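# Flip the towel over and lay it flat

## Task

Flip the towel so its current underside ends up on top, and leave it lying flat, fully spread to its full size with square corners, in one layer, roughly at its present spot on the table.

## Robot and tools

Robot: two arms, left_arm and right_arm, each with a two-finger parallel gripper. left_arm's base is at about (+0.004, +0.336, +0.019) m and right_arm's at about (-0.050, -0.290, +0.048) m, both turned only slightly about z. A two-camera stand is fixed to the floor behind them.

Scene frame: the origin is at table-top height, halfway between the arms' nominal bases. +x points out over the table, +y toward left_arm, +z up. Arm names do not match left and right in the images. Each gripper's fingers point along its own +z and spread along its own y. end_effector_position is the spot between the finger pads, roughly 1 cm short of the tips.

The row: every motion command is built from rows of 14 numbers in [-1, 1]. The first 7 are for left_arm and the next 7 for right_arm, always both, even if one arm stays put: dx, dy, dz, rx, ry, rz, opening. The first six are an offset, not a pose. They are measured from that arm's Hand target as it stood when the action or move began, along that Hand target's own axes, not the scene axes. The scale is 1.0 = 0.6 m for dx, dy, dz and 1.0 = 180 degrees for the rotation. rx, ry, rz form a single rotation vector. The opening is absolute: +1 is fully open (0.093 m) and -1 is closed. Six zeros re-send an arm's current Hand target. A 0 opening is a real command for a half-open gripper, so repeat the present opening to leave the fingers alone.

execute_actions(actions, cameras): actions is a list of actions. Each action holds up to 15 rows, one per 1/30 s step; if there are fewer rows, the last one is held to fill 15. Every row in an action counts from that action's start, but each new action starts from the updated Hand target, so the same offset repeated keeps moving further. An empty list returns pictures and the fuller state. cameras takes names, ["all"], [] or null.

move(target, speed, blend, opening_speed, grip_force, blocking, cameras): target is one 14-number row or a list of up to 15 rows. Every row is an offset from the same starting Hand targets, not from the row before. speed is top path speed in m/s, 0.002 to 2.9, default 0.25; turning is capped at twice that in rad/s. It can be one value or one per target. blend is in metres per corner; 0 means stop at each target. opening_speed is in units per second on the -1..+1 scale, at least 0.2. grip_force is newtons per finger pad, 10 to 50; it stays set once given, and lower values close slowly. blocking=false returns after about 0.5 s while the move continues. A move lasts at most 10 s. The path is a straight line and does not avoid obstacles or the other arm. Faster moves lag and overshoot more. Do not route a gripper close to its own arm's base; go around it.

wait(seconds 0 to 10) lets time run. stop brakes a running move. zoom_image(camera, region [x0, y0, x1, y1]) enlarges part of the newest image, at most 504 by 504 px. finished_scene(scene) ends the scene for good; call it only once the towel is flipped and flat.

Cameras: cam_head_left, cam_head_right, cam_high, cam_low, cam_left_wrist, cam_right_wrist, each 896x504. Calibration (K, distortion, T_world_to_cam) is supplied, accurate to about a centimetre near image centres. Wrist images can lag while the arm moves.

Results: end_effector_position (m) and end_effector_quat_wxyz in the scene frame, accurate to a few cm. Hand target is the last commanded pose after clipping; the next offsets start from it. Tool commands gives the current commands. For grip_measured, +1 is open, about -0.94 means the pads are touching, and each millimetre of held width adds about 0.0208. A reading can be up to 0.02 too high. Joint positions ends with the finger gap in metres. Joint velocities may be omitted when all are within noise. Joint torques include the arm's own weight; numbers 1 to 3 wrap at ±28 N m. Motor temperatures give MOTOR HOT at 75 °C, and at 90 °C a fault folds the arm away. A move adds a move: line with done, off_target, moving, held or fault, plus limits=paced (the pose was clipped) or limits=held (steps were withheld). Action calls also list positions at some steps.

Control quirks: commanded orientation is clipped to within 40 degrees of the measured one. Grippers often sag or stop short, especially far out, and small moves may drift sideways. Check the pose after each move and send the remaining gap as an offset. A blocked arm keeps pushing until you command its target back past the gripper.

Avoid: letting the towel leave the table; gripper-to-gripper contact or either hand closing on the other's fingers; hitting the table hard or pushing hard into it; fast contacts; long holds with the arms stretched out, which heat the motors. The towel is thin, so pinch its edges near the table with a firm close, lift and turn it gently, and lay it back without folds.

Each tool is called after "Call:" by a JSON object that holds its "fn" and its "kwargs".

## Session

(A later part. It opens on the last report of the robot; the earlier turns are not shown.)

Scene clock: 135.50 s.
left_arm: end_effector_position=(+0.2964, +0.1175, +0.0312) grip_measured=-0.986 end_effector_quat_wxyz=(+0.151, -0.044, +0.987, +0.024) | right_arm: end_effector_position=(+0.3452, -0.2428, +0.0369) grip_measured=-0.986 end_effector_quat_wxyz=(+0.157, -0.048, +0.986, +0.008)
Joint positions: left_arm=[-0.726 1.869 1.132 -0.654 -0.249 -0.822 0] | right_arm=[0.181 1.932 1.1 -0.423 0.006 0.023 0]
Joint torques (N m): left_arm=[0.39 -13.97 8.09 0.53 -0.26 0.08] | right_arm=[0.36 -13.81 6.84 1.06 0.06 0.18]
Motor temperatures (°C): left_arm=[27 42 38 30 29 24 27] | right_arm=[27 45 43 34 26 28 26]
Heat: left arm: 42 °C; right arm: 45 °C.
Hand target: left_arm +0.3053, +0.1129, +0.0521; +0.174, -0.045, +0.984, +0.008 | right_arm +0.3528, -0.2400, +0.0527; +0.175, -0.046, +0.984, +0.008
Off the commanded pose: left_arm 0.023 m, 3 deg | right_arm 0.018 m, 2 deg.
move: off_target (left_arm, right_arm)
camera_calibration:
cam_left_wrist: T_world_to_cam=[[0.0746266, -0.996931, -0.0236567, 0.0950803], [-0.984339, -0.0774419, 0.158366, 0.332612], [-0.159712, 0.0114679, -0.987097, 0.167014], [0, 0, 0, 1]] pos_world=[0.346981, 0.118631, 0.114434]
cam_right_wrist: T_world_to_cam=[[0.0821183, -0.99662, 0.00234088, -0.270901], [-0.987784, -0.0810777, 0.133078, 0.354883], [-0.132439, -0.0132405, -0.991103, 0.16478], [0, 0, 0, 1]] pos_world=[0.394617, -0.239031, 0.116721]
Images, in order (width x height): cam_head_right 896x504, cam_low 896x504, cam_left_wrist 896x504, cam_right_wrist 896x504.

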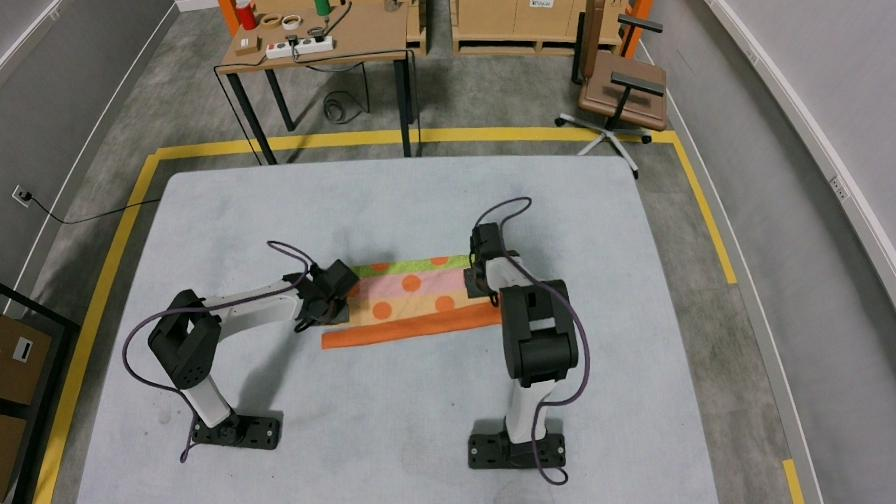

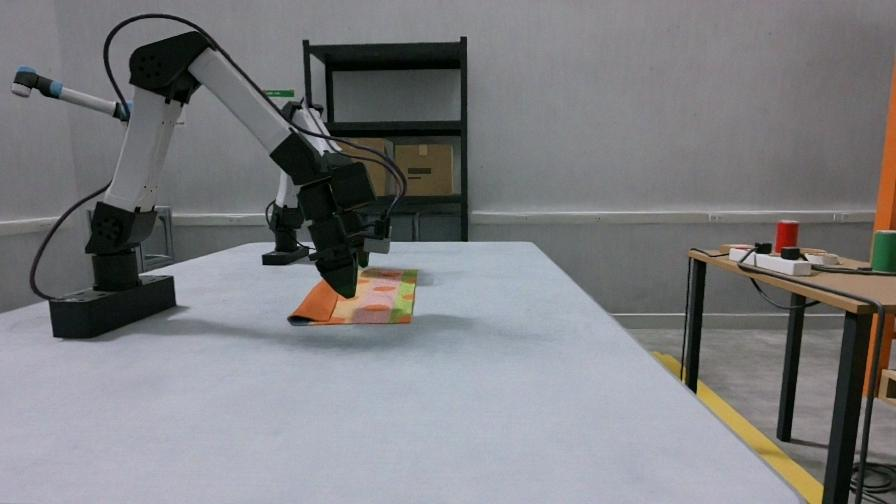

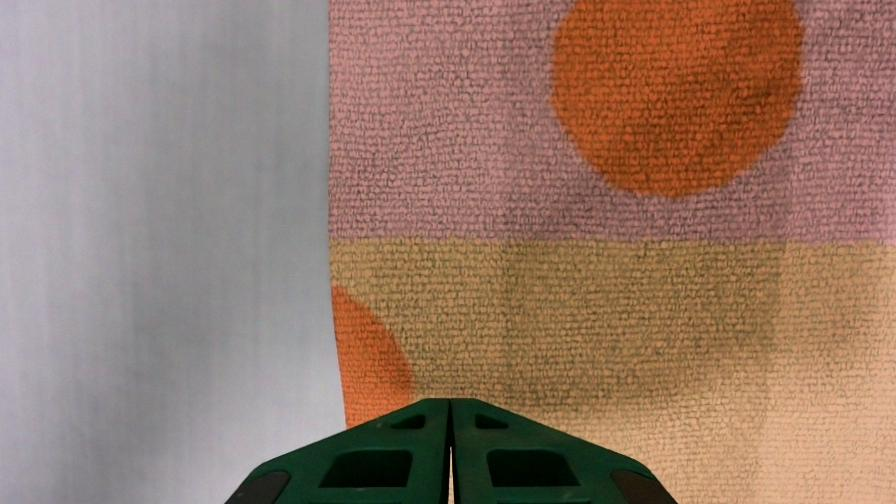

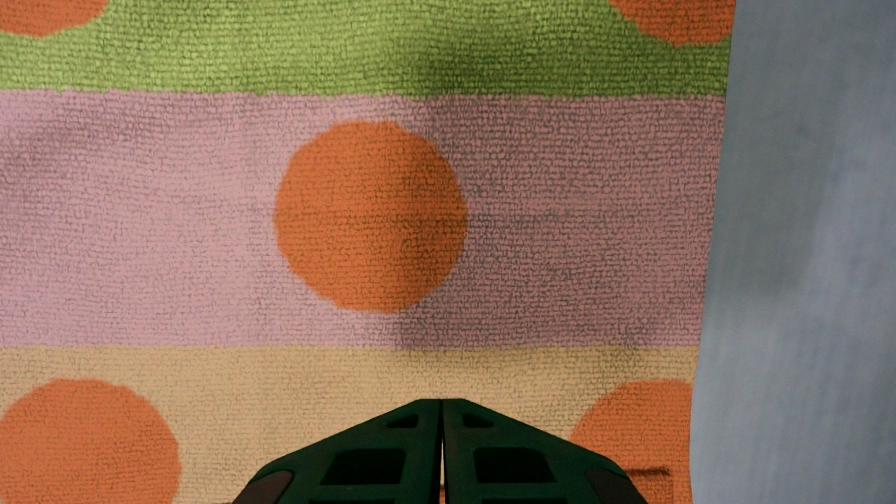

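Call:
{"fn": "move", "kwargs": {"target": [[0.1143,0.0113,-0.0416,0,0,0,-0.45,0.087,-0.0082,-0.0317,0,0,0,-0.45],[0.1133,0.0088,0.0333,0,0,0,-0.45,0.0875,-0.0107,0.0475,0,0,0,-0.45],[0.1133,0.0088,0.0333,0,0,0,-1,0.0875,-0.0107,0.0475,0,0,0,-1],[0.1387,0.0138,-0.0558,0,0,0,-1,0.13,-0.0035,-0.06,0,0,0,-1],[0.2103,0.0193,-0.0287,0,-0.055,0,-1,0.2392,0.0052,-0.032,0,-0.055,0,-1]], "speed": 0.15, "blend": [0,0,0,0.015,0], "cameras": ["cam_head_right","cam_low","cam_left_wrist","cam_right_wrist"]}}

Call:
{"fn": "zoom_image", "kwargs": {"camera": "cam_low", "region": [200, 200, 450, 340]}}

Scene clock: 162.67 s.
left_arm: end_effector_position=(+0.1800, +0.1150, +0.0214) grip_measured=-0.982 end_effector_quat_wxyz=(+0.252, -0.039, +0.967, +0.021) | right_arm: end_effector_position=(+0.2122, -0.2476, +0.0215) grip_measured=-0.982 end_effector_quat_wxyz=(+0.254, -0.050, +0.966, +0.020)
Joint positions: left_arm=[-1.155 1.642 0.745 -0.53 -0.493 -1.23 0] | right_arm=[0.233 1.418 0.328 0.034 0.021 0.064 0]
Joint torques (N m): left_arm=[-0.25 -8.35 4.72 0.55 -0.37 -0.1] | right_arm=[0.27 -4.97 3.78 1.82 0.27 0.15]
Motor temperatures (°C): left_arm=[27 51 38 30 29 24 27] | right_arm=[27 54 45 34 26 28 26]
Heat: left arm: 51 °C; right arm: 54 °C.
Hand target: left_arm +0.1803, +0.1131, +0.0249; +0.258, -0.044, +0.965, +0.012 | right_arm +0.2118, -0.2501, +0.0214; +0.259, -0.045, +0.965, +0.012
Off the commanded pose: left_arm 0.004 m, 1 deg | right_arm 0.002 m, 1 deg.
move: done; target 3's new opening was sent with left_arm's hand 0.012 m and 1 deg from that target
camera_calibration:
cam_left_wrist: T_world_to_cam=[[0.066321, -0.997674, -0.0157326, 0.102389], [-0.996748, -0.0655199, -0.0469028, 0.224755], [0.0457629, 0.0187921, -0.998776, 0.101285], [0, 0, 0, 1]] pos_world=[0.212599, 0.114974, 0.113313]
cam_right_wrist: T_world_to_cam=[[0.0909442, -0.995767, -0.0132878, -0.265993], [-0.993821, -0.0898977, -0.0650991, 0.228596], [0.063629, 0.019126, -0.99779, 0.0984709], [0, 0, 0, 1]] pos_world=[0.245109, -0.2462, 0.1096]
Images, in order (width x height): cam_head_right 896x504, cam_low 896x504, cam_left_wrist 896x504, cam_right_wrist 896x504.

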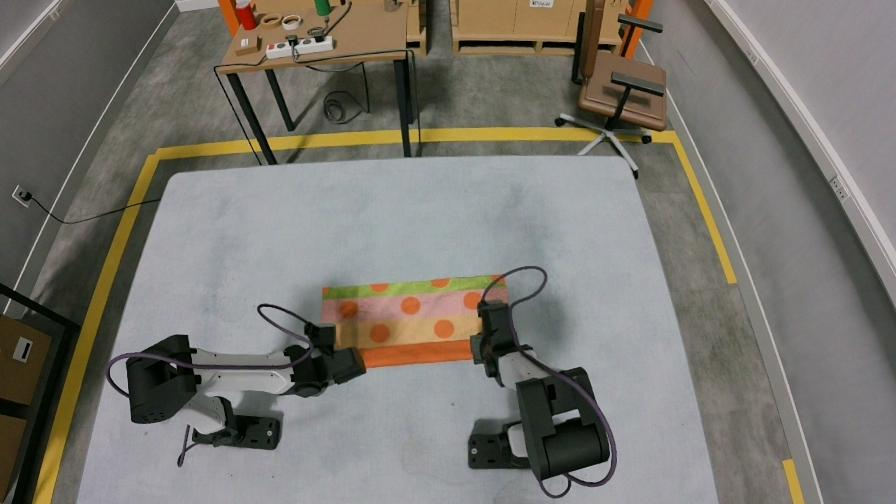

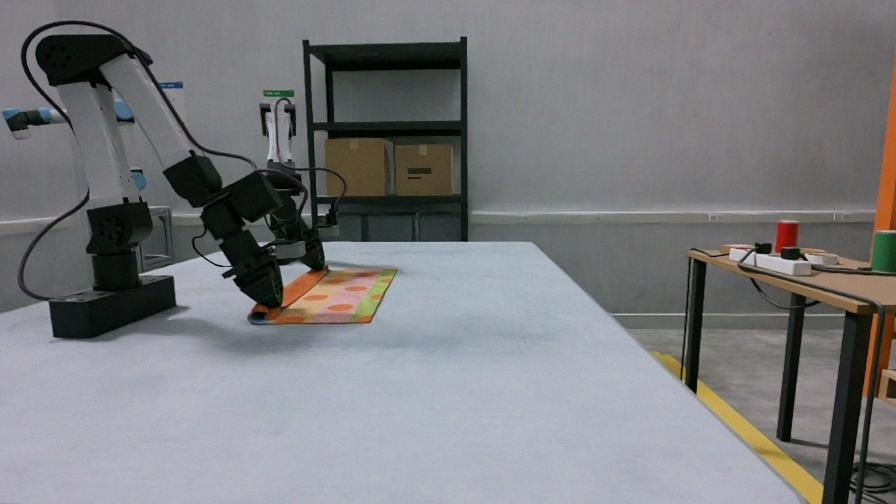

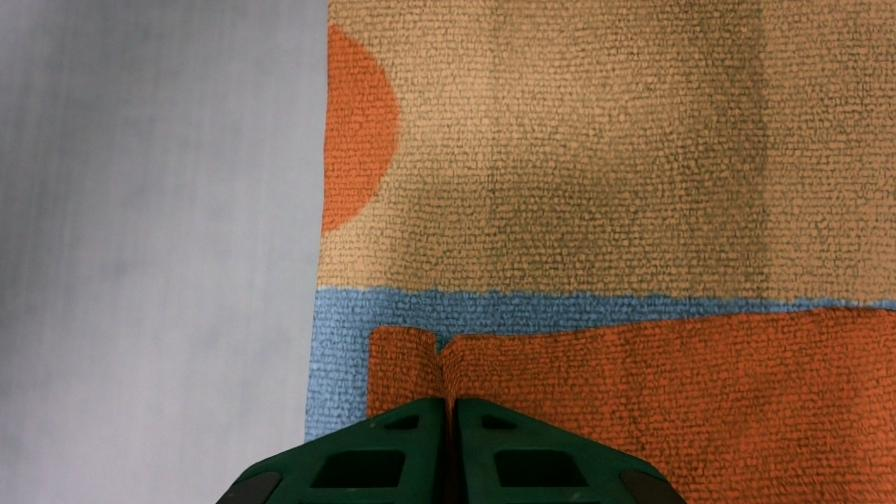

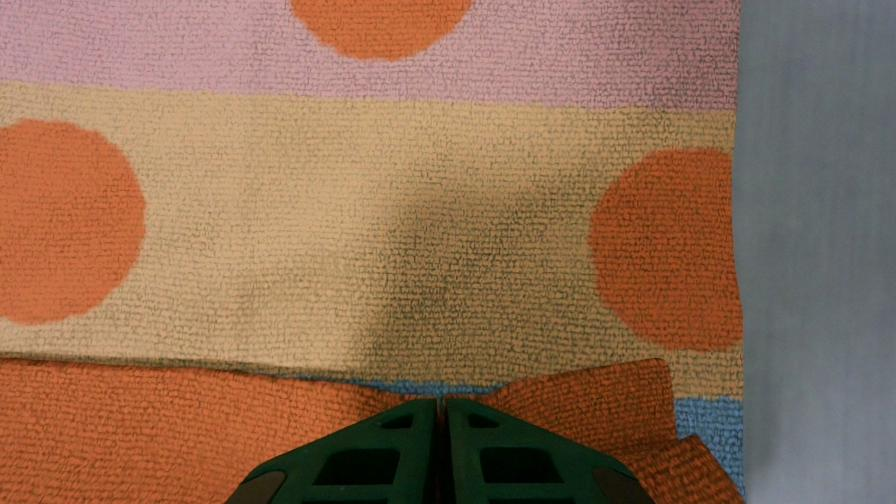

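Scaled by 2.016 from the camera's 896x504 image, which has a finer 1280x720 frame.

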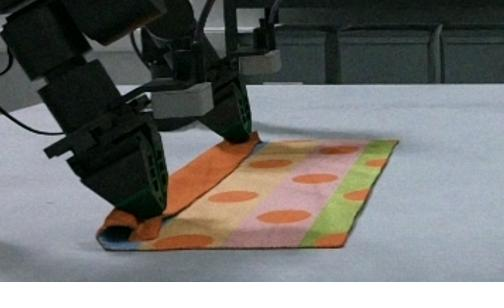

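Call:
{"fn": "move", "kwargs": {"target": [[0,0,0,0,0,0,-0.5,0,0,0,0,0,0,-0.5],[0.028,0,-0.151,0,0,0,-0.5,0.028,0,-0.151,0,0,0,-0.5]], "speed": 0.2, "cameras": ["cam_head_right","cam_low","cam_left_wrist","cam_right_wrist"]}}

Call:
{"fn": "zoom_image", "kwargs": {"camera": "cam_low", "region": [200, 200, 450, 340]}}

Scene clock: 170.53 s.
left_arm: end_effector_position=(+0.1197, +0.1140, +0.0845) grip_measured=-0.502 end_effector_quat_wxyz=(+0.251, -0.039, +0.967, +0.029) | right_arm: end_effector_position=(+0.1461, -0.2554, +0.0800) grip_measured=-0.502 end_effector_quat_wxyz=(+0.246, -0.050, +0.968, +0.015)
Joint positions: left_arm=[-1.397 1.502 0.896 -0.972 -0.511 -1.509 0.021] | right_arm=[0.276 0.815 0.334 -0.595 0.049 0.101 0.021]
Joint torques (N m): left_arm=[-0.21 -7.84 8.18 0.12 -0.42 -0.11] | right_arm=[0.32 -1.32 8.77 1.44 0.18 0.12]
Heat: left arm: 49 °C; right arm: 52 °C.
Hand target: left_arm +0.1208, +0.1076, +0.0951; +0.258, -0.044, +0.965, +0.012 | right_arm +0.1522, -0.2555, +0.0914; +0.259, -0.045, +0.965, +0.012
Off the commanded pose: left_arm 0.012 m, 2 deg | right_arm 0.013 m, 2 deg.
move: off_target (left_arm, right_arm)
camera_calibration:
cam_left_wrist: T_world_to_cam=[[0.0689876, -0.997112, -0.03174, 0.107347], [-0.996677, -0.0675067, -0.0455763, 0.167542], [0.043302, 0.0347788, -0.998456, 0.165518], [0, 0, 0, 1]] pos_world=[0.152413, 0.112591, 0.176306]
cam_right_wrist: T_world_to_cam=[[0.0874654, -0.996158, -0.00437818, -0.267382], [-0.995047, -0.0871578, -0.0477934, 0.165423], [0.0472282, 0.00853676, -0.998848, 0.160847], [0, 0, 0, 1]] pos_world=[0.180394, -0.25331, 0.167397]
Images, in order (width x height): cam_head_right 896x504, cam_low 896x504, cam_left_wrist 896x504, cam_right_wrist 896x504.

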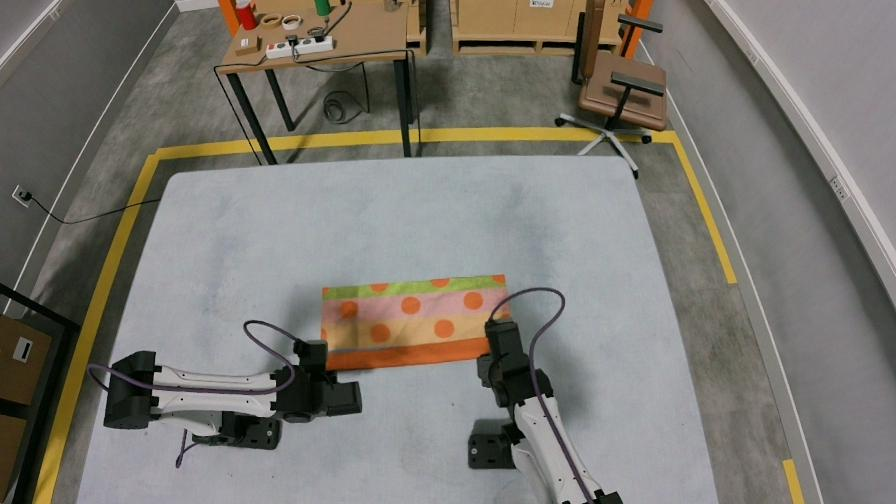

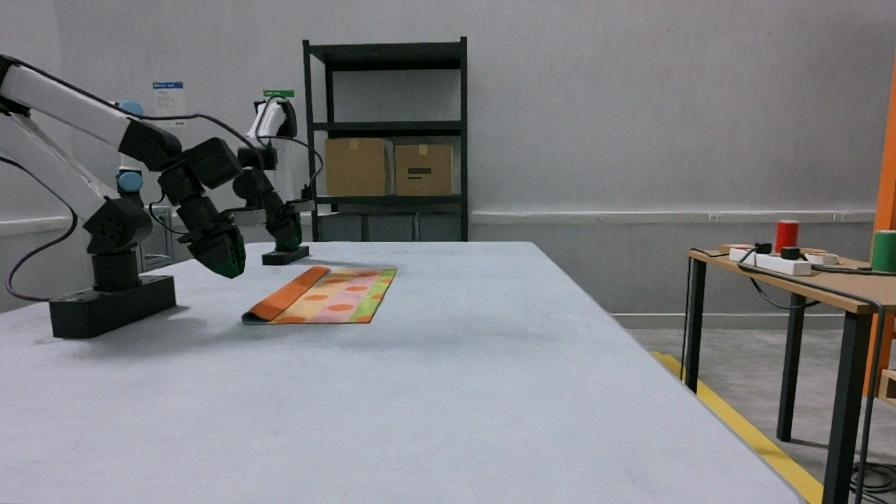

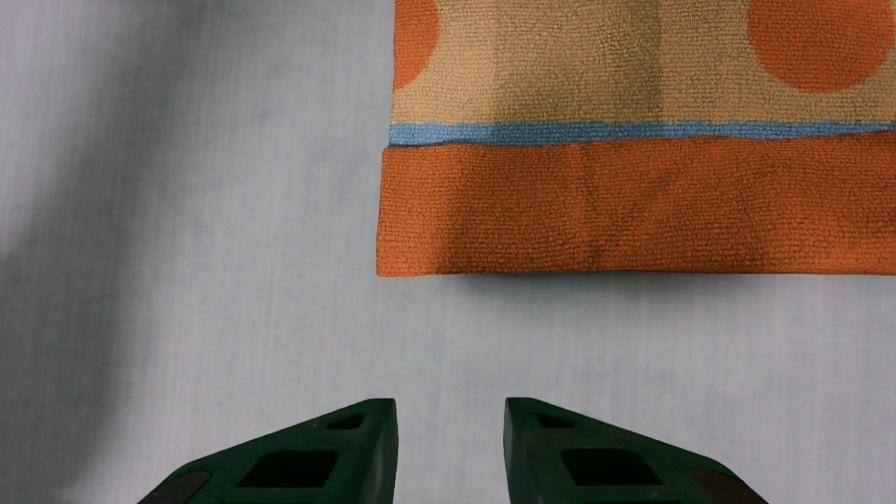

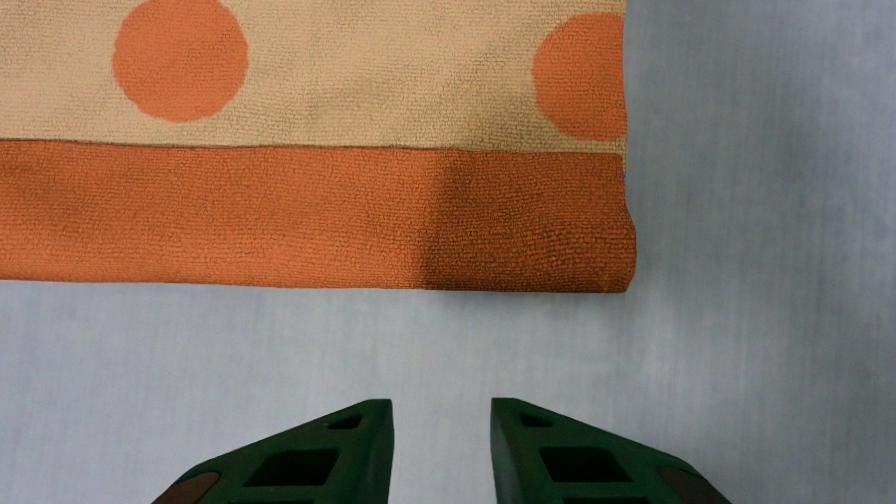

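Scaled by 2.016 from the camera's 896x504 image, which has a finer 1280x720 frame.

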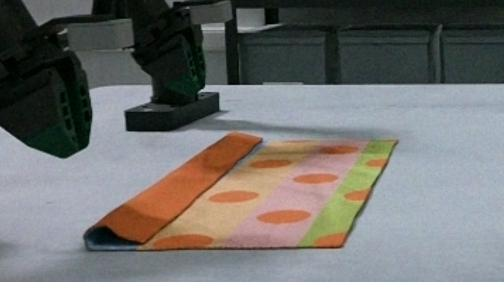

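Call:
{"fn": "move", "kwargs": {"target": [[-0.099,-0.023,0.163,0,0,0,-1,-0.111,-0.0275,0.163,0,0,0,-1],[-0.059,-0.023,0.2323,0,0,0,-1,-0.071,-0.0275,0.2323,0,0,0,-1],[-0.277,-0.016,0.358,0,0,0,-1,-0.289,-0.0205,0.358,0,0,0,-1],[-0.338,-0.016,0.2527,0,0,0,-1,-0.350,-0.0205,0.2527,0,0,0,-1],[-0.2643,0.0082,0.2105,0,0,0,-1,-0.261,-0.0447,0.2017,0,0,0,-1]], "speed": [0.25,0.12,0.14,0.25,0.25], "blend": [0.01,0,0,0.02,0], "cameras": ["cam_head_right","cam_left_wrist","cam_right_wrist"]}}

Scene clock: 212.57 s.
left_arm: end_effector_position=(+0.3187, +0.1306, +0.0515) grip_measured=-0.986 end_effector_quat_wxyz=(+0.244, -0.037, +0.969, +0.020) | right_arm: end_effector_position=(+0.3505, -0.2656, +0.0560) grip_measured=-0.986 end_effector_quat_wxyz=(+0.249, -0.039, +0.968, +0.006)
Joint positions: left_arm=[-0.71 1.77 1.028 -0.49 -0.368 -0.753 0] | right_arm=[0.12 1.804 0.928 -0.191 -0.002 -0.02 0]
Joint torques (N m): left_arm=[0.06 -12.81 5.97 0.79 -0.32 -0.1] | right_arm=[-0.44 -12.86 4.78 1.51 -0.21 -0.1]
Motor temperatures (°C): left_arm=[26 43 39 29 29 24 27] | right_arm=[27 45 48 34 26 28 26]
Heat: left arm: 43 °C; right arm: 48 °C.
Hand target: left_arm +0.3200, +0.1309, +0.0649; +0.258, -0.044, +0.965, +0.012 | right_arm +0.3499, -0.2641, +0.0650; +0.259, -0.045, +0.965, +0.012
Off the commanded pose: left_arm 0.013 m, 2 deg | right_arm 0.009 m, 1 deg.
move: off_target (left_arm)
camera_calibration:
cam_left_wrist: T_world_to_cam=[[0.0609396, -0.998039, -0.0143351, 0.110978], [-0.997712, -0.060486, -0.0301901, 0.364096], [0.0292638, 0.0161421, -0.999441, 0.130281], [0, 0, 0, 1]] pos_world=[0.352687, 0.13068, 0.142792]
cam_right_wrist: T_world_to_cam=[[0.0619249, -0.998045, 0.008427, -0.287702], [-0.996523, -0.0622975, -0.0553255, 0.374331], [0.0557423, -0.00497168, -0.998433, 0.120745], [0, 0, 0, 1]] pos_world=[0.384115, -0.26322, 0.14369]
Images, in order (width x height): cam_head_right 896x504, cam_left_wrist 896x504, cam_right_wrist 896x504.

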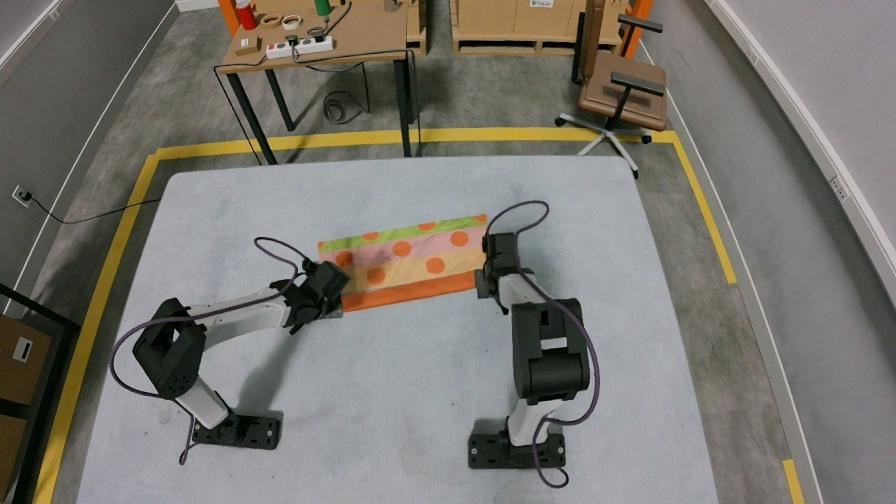

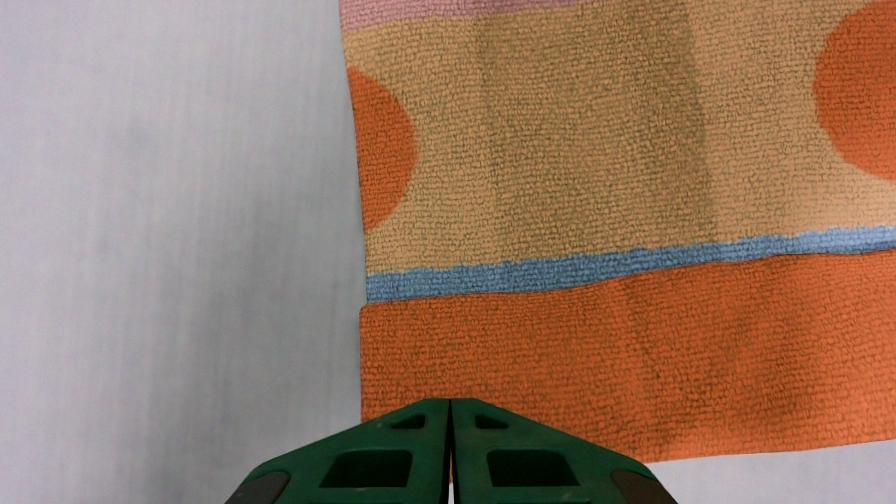

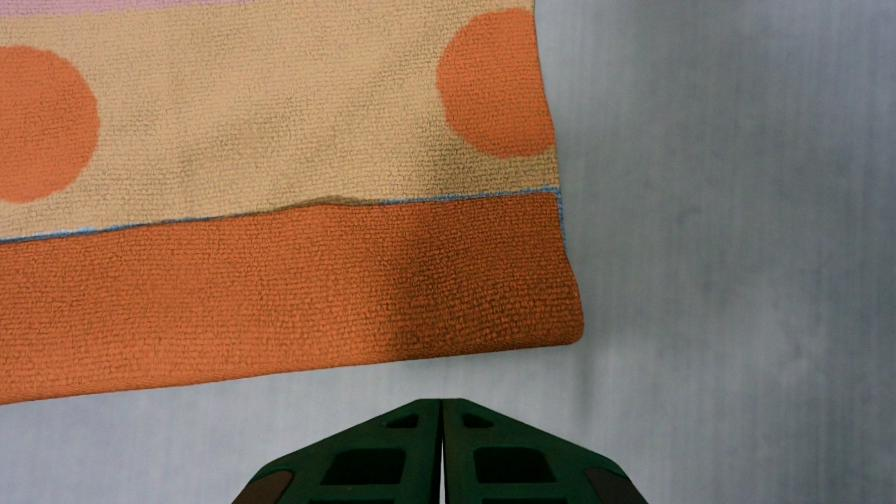

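Call:
{"fn": "move", "kwargs": {"target": [[0.0257,-0.019,0.091,0,0,0,-0.45,-0.0255,-0.0112,0.1245,0,0,0,-0.45],[0.0257,-0.019,0.091,0,0,0,-1,-0.0255,-0.0112,0.1245,0,0,0,-1],[-0.0035,-0.0187,-0.0365,0,0,0,-1,-0.0523,-0.0088,-0.0083,0,0,0,-1],[0.1587,-0.0197,-0.1303,0,0,0,-1,0.1415,-0.0215,-0.1203,0,0,0,-1],[0.2423,-0.0212,-0.063,0,0,0,-1,0.2278,-0.0227,-0.0547,0,0,0,-1]], "speed": 0.15, "blend": [0,0,0.01,0.01,0], "cameras": ["cam_head_right","cam_low","cam_left_wrist","cam_right_wrist"]}}

Call:
{"fn": "zoom_image", "kwargs": {"camera": "cam_low", "region": [200, 200, 450, 340]}}

Scene clock: 240.97 s.
left_arm: end_effector_position=(+0.1761, +0.1059, +0.0271) grip_measured=-0.986 end_effector_quat_wxyz=(+0.254, -0.042, +0.966, +0.010) | right_arm: end_effector_position=(+0.2186, -0.2912, +0.0291) grip_measured=-0.986 end_effector_quat_wxyz=(+0.262, -0.040, +0.964, +0.006)
Joint positions: left_arm=[-1.18 1.639 0.768 -0.548 -0.492 -1.259 0] | right_arm=[0.023 1.389 0.34 0.006 -0.052 -0.107 0]
Joint torques (N m): left_arm=[-0.2 -5.42 5.46 0.59 -0.42 -0.08] | right_arm=[-0.64 -2.76 4.42 1.82 -0.26 -0.08]
Motor temperatures (°C): left_arm=[26 46 37 29 29 24 27] | right_arm=[27 53 45 34 26 28 26]
Heat: left arm: 46 °C; right arm: 53 °C.
Hand target: left_arm +0.1770, +0.1050, +0.0250; +0.258, -0.044, +0.965, +0.012 | right_arm +0.2170, -0.2902, +0.0250; +0.259, -0.045, +0.965, +0.012
Off the commanded pose: left_arm 0.003 m, 1 deg | right_arm 0.005 m, 1 deg.
move: done; target 2's new opening was sent with left_arm's hand 0.012 m and 1 deg from that target
camera_calibration:
cam_left_wrist: T_world_to_cam=[[0.0663931, -0.997769, 0.00695169, 0.0930982], [-0.996537, -0.0666575, -0.049714, 0.220675], [0.0500665, -0.00362695, -0.998739, 0.108936], [0, 0, 0, 1]] pos_world=[0.208276, 0.107995, 0.119123]
cam_right_wrist: T_world_to_cam=[[0.0651821, -0.997832, 0.00912878, -0.305559], [-0.994527, -0.0657094, -0.0812267, 0.239153], [0.0816504, -0.00378429, -0.996654, 0.0957941], [0, 0, 0, 1]] pos_world=[0.249939, -0.288819, 0.117689]
Images, in order (width x height): cam_head_right 896x504, cam_low 896x504, cam_left_wrist 896x504, cam_right_wrist 896x504.

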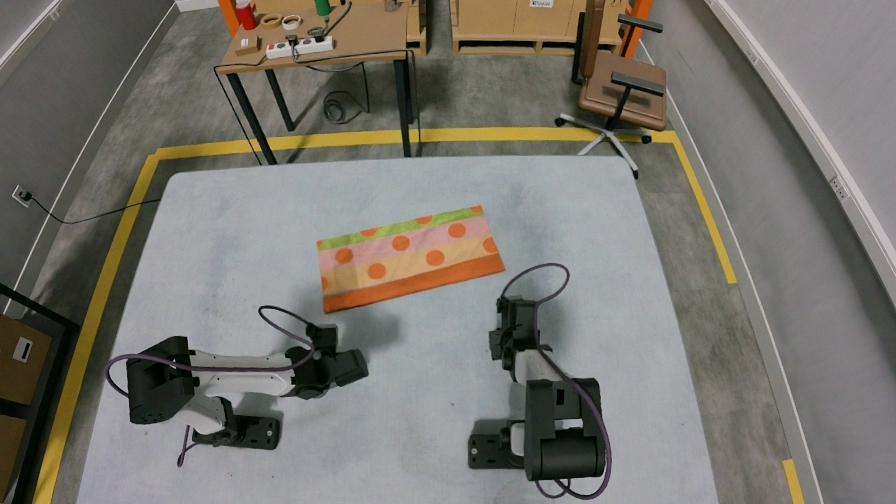

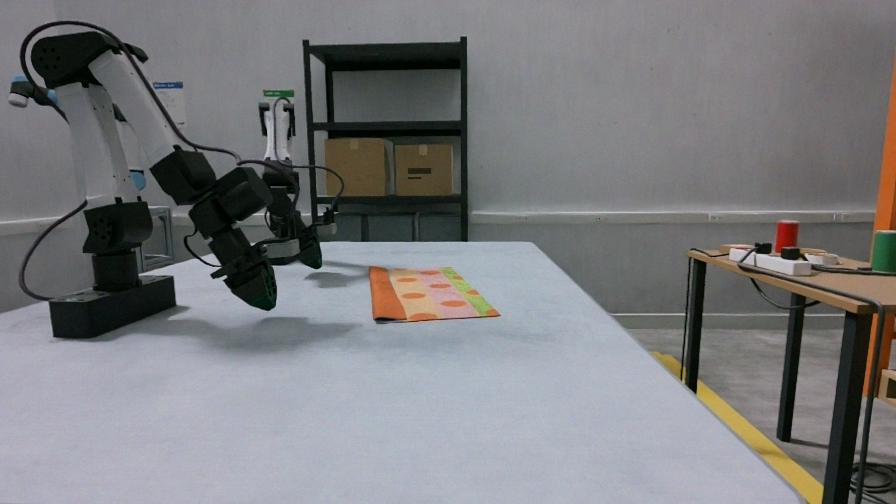

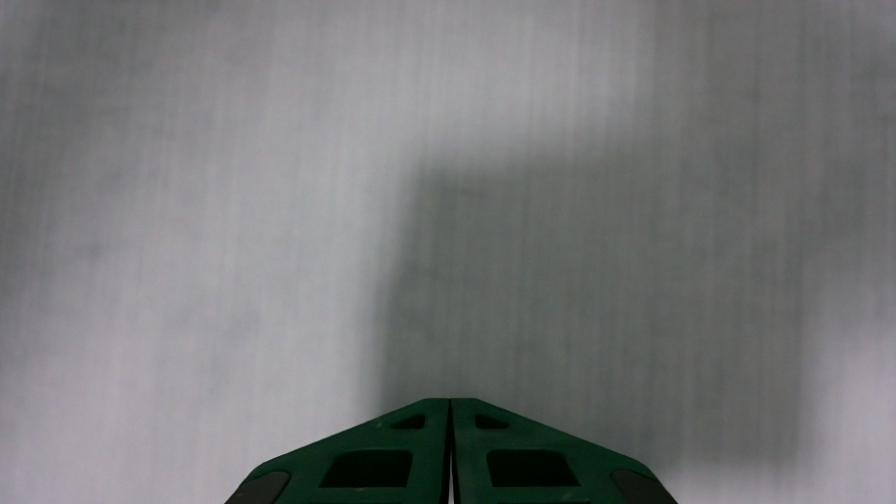

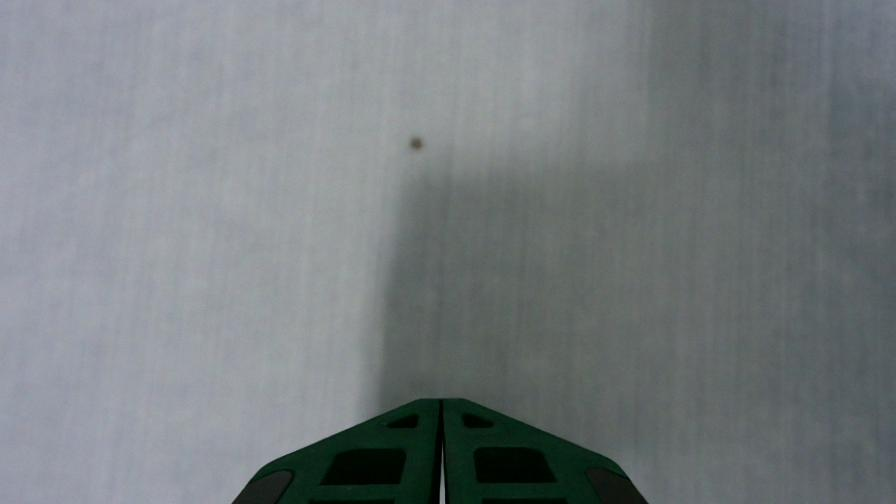

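Scaled by 2.016 from the camera's 896x504 image, which has a finer 1280x720 frame.

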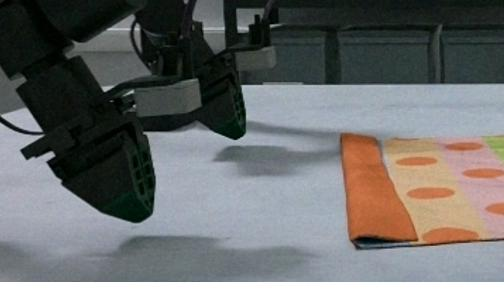

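Call:
{"fn": "move", "kwargs": {"target": [-0.272,0.017,0.061,-0.0167,0,-0.0289,-0.45,-0.323,0.02,0.0903,-0.0167,0,-0.0289,-0.45], "speed": 0.25, "cameras": ["cam_left_wrist","cam_right_wrist"]}}

Scene clock: 255.23 s.
left_arm: end_effector_position=(+0.3321, +0.1342, +0.0755) grip_measured=-0.452 end_effector_quat_wxyz=(+0.261, -0.099, +0.960, +0.027) | right_arm: end_effector_position=(+0.4063, -0.2652, +0.0766) grip_measured=-0.452 end_effector_quat_wxyz=(+0.261, -0.086, +0.961, +0.018)
Joint positions: left_arm=[-0.701 1.77 1.12 -0.587 -0.421 -0.865 0.023] | right_arm=[0.09 1.936 1.192 -0.3 -0.065 -0.13 0.023]
Joint torques (N m): left_arm=[0.14 -7.36 8.7 0.78 -0.16 0.08] | right_arm=[0.14 -9.59 7.83 1.52 -0.26 -0.09]
Heat: left arm: 44 °C; right arm: 49 °C.
Hand target: left_arm +0.3349, +0.1297, +0.0748; +0.257, -0.095, +0.961, +0.025 | right_arm +0.4100, -0.2602, +0.0751; +0.258, -0.095, +0.961, +0.025
Off the commanded pose: left_arm 0.005 m, 1 deg | right_arm 0.006 m, 1 deg.
move: done
camera_calibration:
cam_left_wrist: T_world_to_cam=[[0.184843, -0.982755, 0.00500893, 0.0694415], [-0.980461, -0.184756, -0.067542, 0.392156], [0.0673027, 0.00757361, -0.997704, 0.142231], [0, 0, 0, 1]] pos_world=[0.362085, 0.13962, 0.168044]
cam_right_wrist: T_world_to_cam=[[0.158357, -0.987337, 0.00939837, -0.327338], [-0.984019, -0.158596, -0.0809552, 0.402471], [0.0814206, 0.00357166, -0.996673, 0.129962], [0, 0, 0, 1]] pos_world=[0.437294, -0.259827, 0.165188]
Images, in order (width x height): cam_left_wrist 896x504, cam_right_wrist 896x504.

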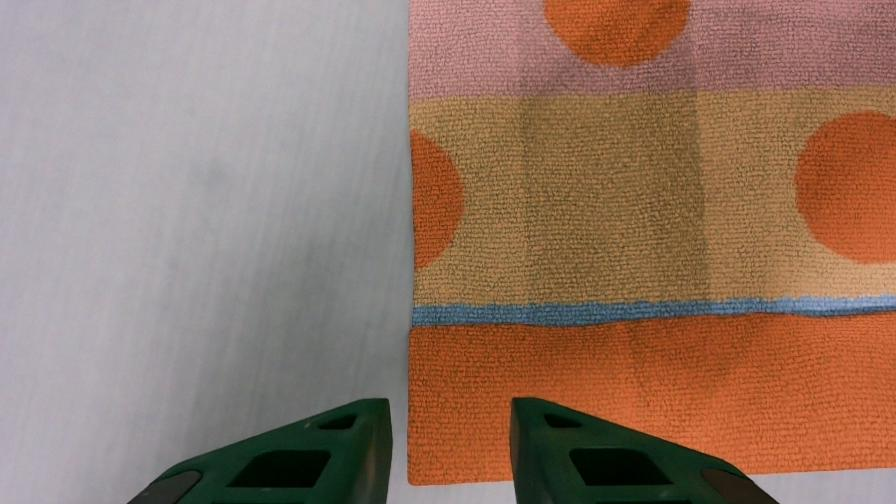

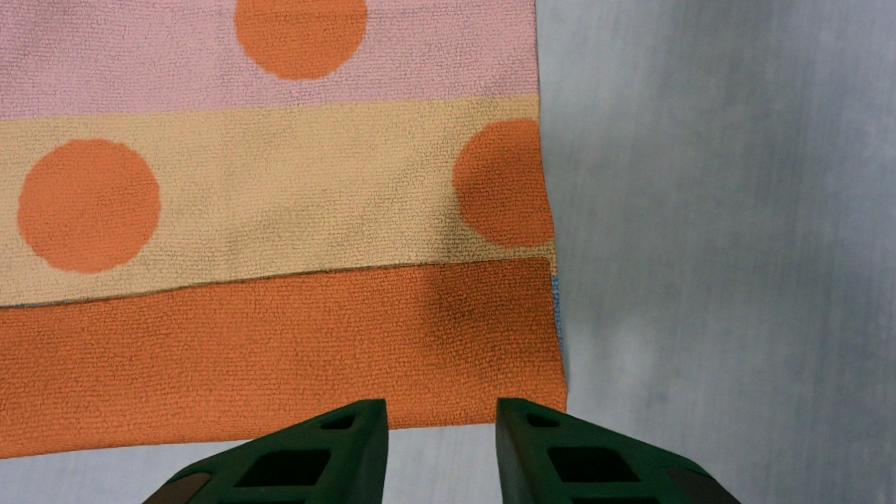

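Call:
{"fn": "move", "kwargs": {"target": [[0.0545,-0.0342,0.1183,0,0,0,-0.45,0.0235,-0.016,0.1365,0,0,0,-0.45],[0.0545,-0.0342,0.1183,0,0,0,-1,0.0235,-0.016,0.1365,0,0,0,-1],[-0.0122,-0.0342,0.0028,0,0,0,-1,-0.0432,-0.016,0.021,0,0,0,-1],[0.1978,0.005,-0.1143,0.0167,0,0.0289,-1,0.2485,0.0097,-0.1435,0.0167,0,0.0289,-1],[0.2822,0.0107,-0.061,0.0167,0,0.0289,-1,0.3303,0.0133,-0.0887,0.0167,0,0.0289,-1]], "speed": 0.15, "blend": [0,0,0.01,0.01,0], "cameras": ["cam_head_right","cam_low","cam_left_wrist","cam_right_wrist"]}}

Call:
{"fn": "zoom_image", "kwargs": {"camera": "cam_low", "region": [200, 200, 450, 340]}}

Scene clock: 273.60 s.
left_arm: end_effector_position=(+0.1718, +0.1018, +0.0250) grip_measured=-0.982 end_effector_quat_wxyz=(+0.254, -0.043, +0.966, +0.005) | right_arm: end_effector_position=(+0.2148, -0.2874, +0.0250) grip_measured=-0.983 end_effector_quat_wxyz=(+0.259, -0.047, +0.964, +0.018)
Joint positions: left_arm=[-1.2 1.647 0.766 -0.537 -0.493 -1.282 0] | right_arm=[0.018 1.396 0.325 0.02 -0.081 -0.117 0]
Joint torques (N m): left_arm=[-0.1 -5.48 5.14 0.51 -0.43 -0.08] | right_arm=[-0.88 -3.22 4.27 1.82 0.02 -0.04]
Heat: left arm: 43 °C; right arm: 50 °C.
Hand target: left_arm +0.1719, +0.1038, +0.0219; +0.258, -0.044, +0.965, +0.012 | right_arm +0.2140, -0.2912, +0.0220; +0.259, -0.045, +0.965, +0.012
Off the commanded pose: left_arm 0.004 m, 1 deg | right_arm 0.005 m, 1 deg.
move: done; target 2's new opening was sent with left_arm's hand 0.025 m and 3 deg from that target
camera_calibration:
cam_left_wrist: T_world_to_cam=[[0.0658482, -0.997655, 0.0186614, 0.0891166], [-0.99646, -0.0667258, -0.0511368, 0.21593], [0.052262, -0.015228, -0.998517, 0.107807], [0, 0, 0, 1]] pos_world=[0.203664, 0.104957, 0.117026]
cam_right_wrist: T_world_to_cam=[[0.0834958, -0.996444, -0.0113357, -0.304497], [-0.993656, -0.0823915, -0.0765456, 0.230259], [0.0753395, 0.017655, -0.997002, 0.0995236], [0, 0, 0, 1]] pos_world=[0.246724, -0.2862, 0.113399]
Images, in order (width x height): cam_head_right 896x504, cam_low 896x504, cam_left_wrist 896x504, cam_right_wrist 896x504.

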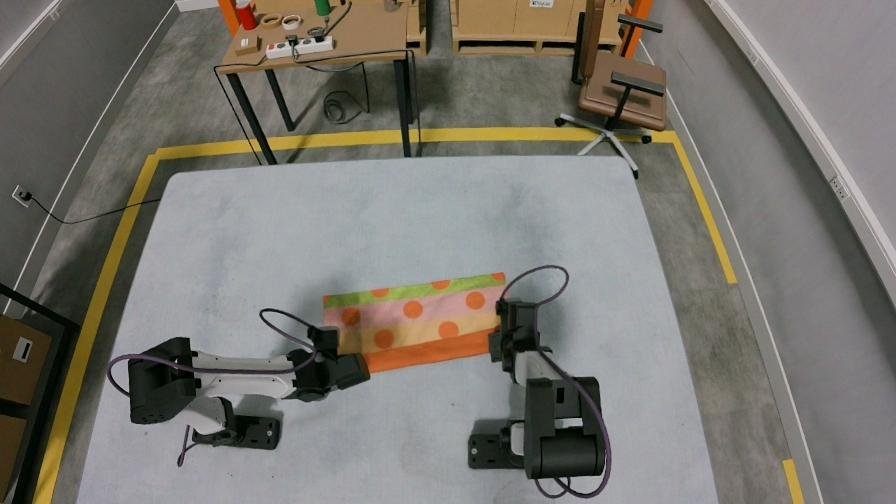

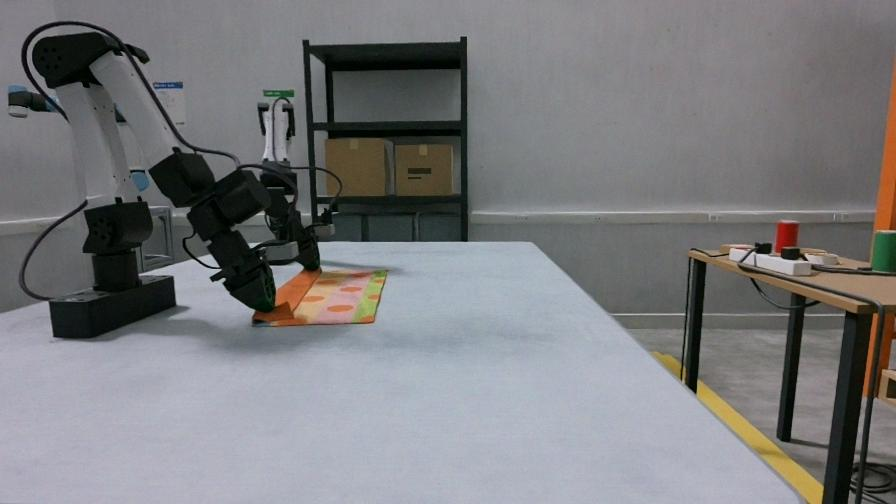

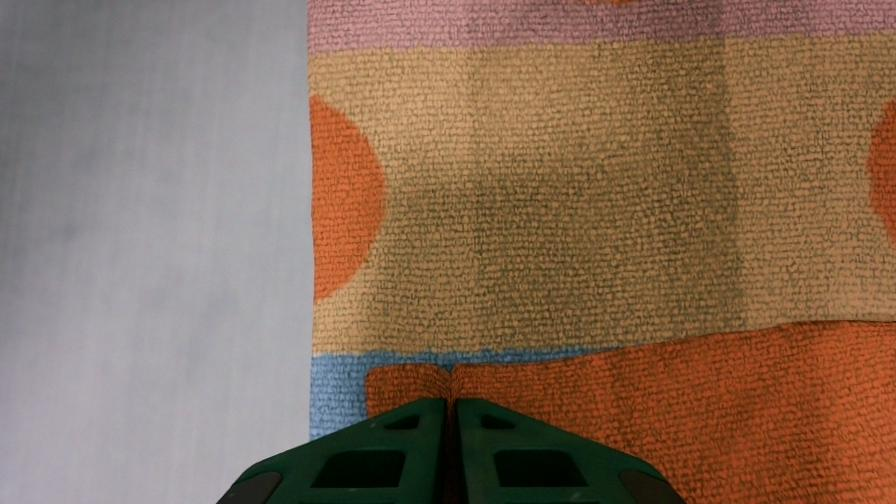

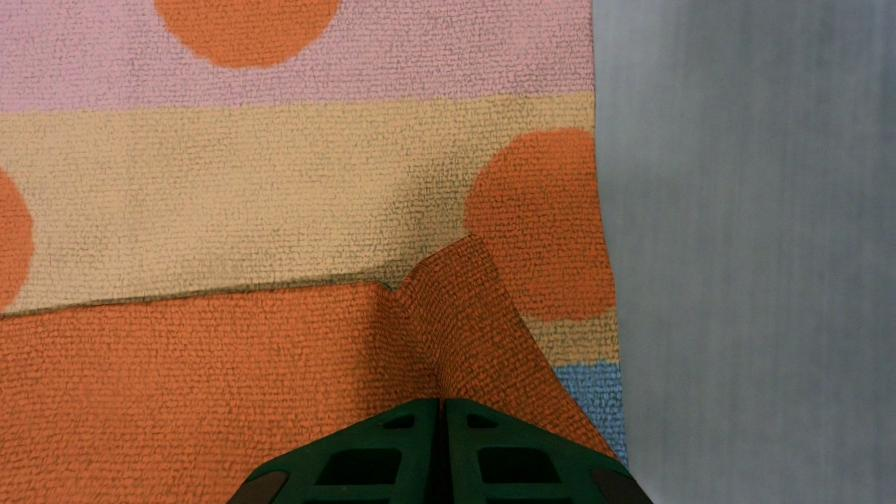

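Scaled by 2.016 from the camera's 896x504 image, which has a finer 1280x720 frame.

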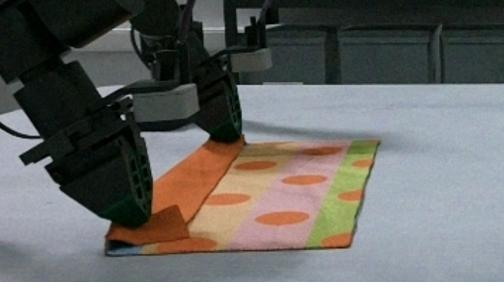

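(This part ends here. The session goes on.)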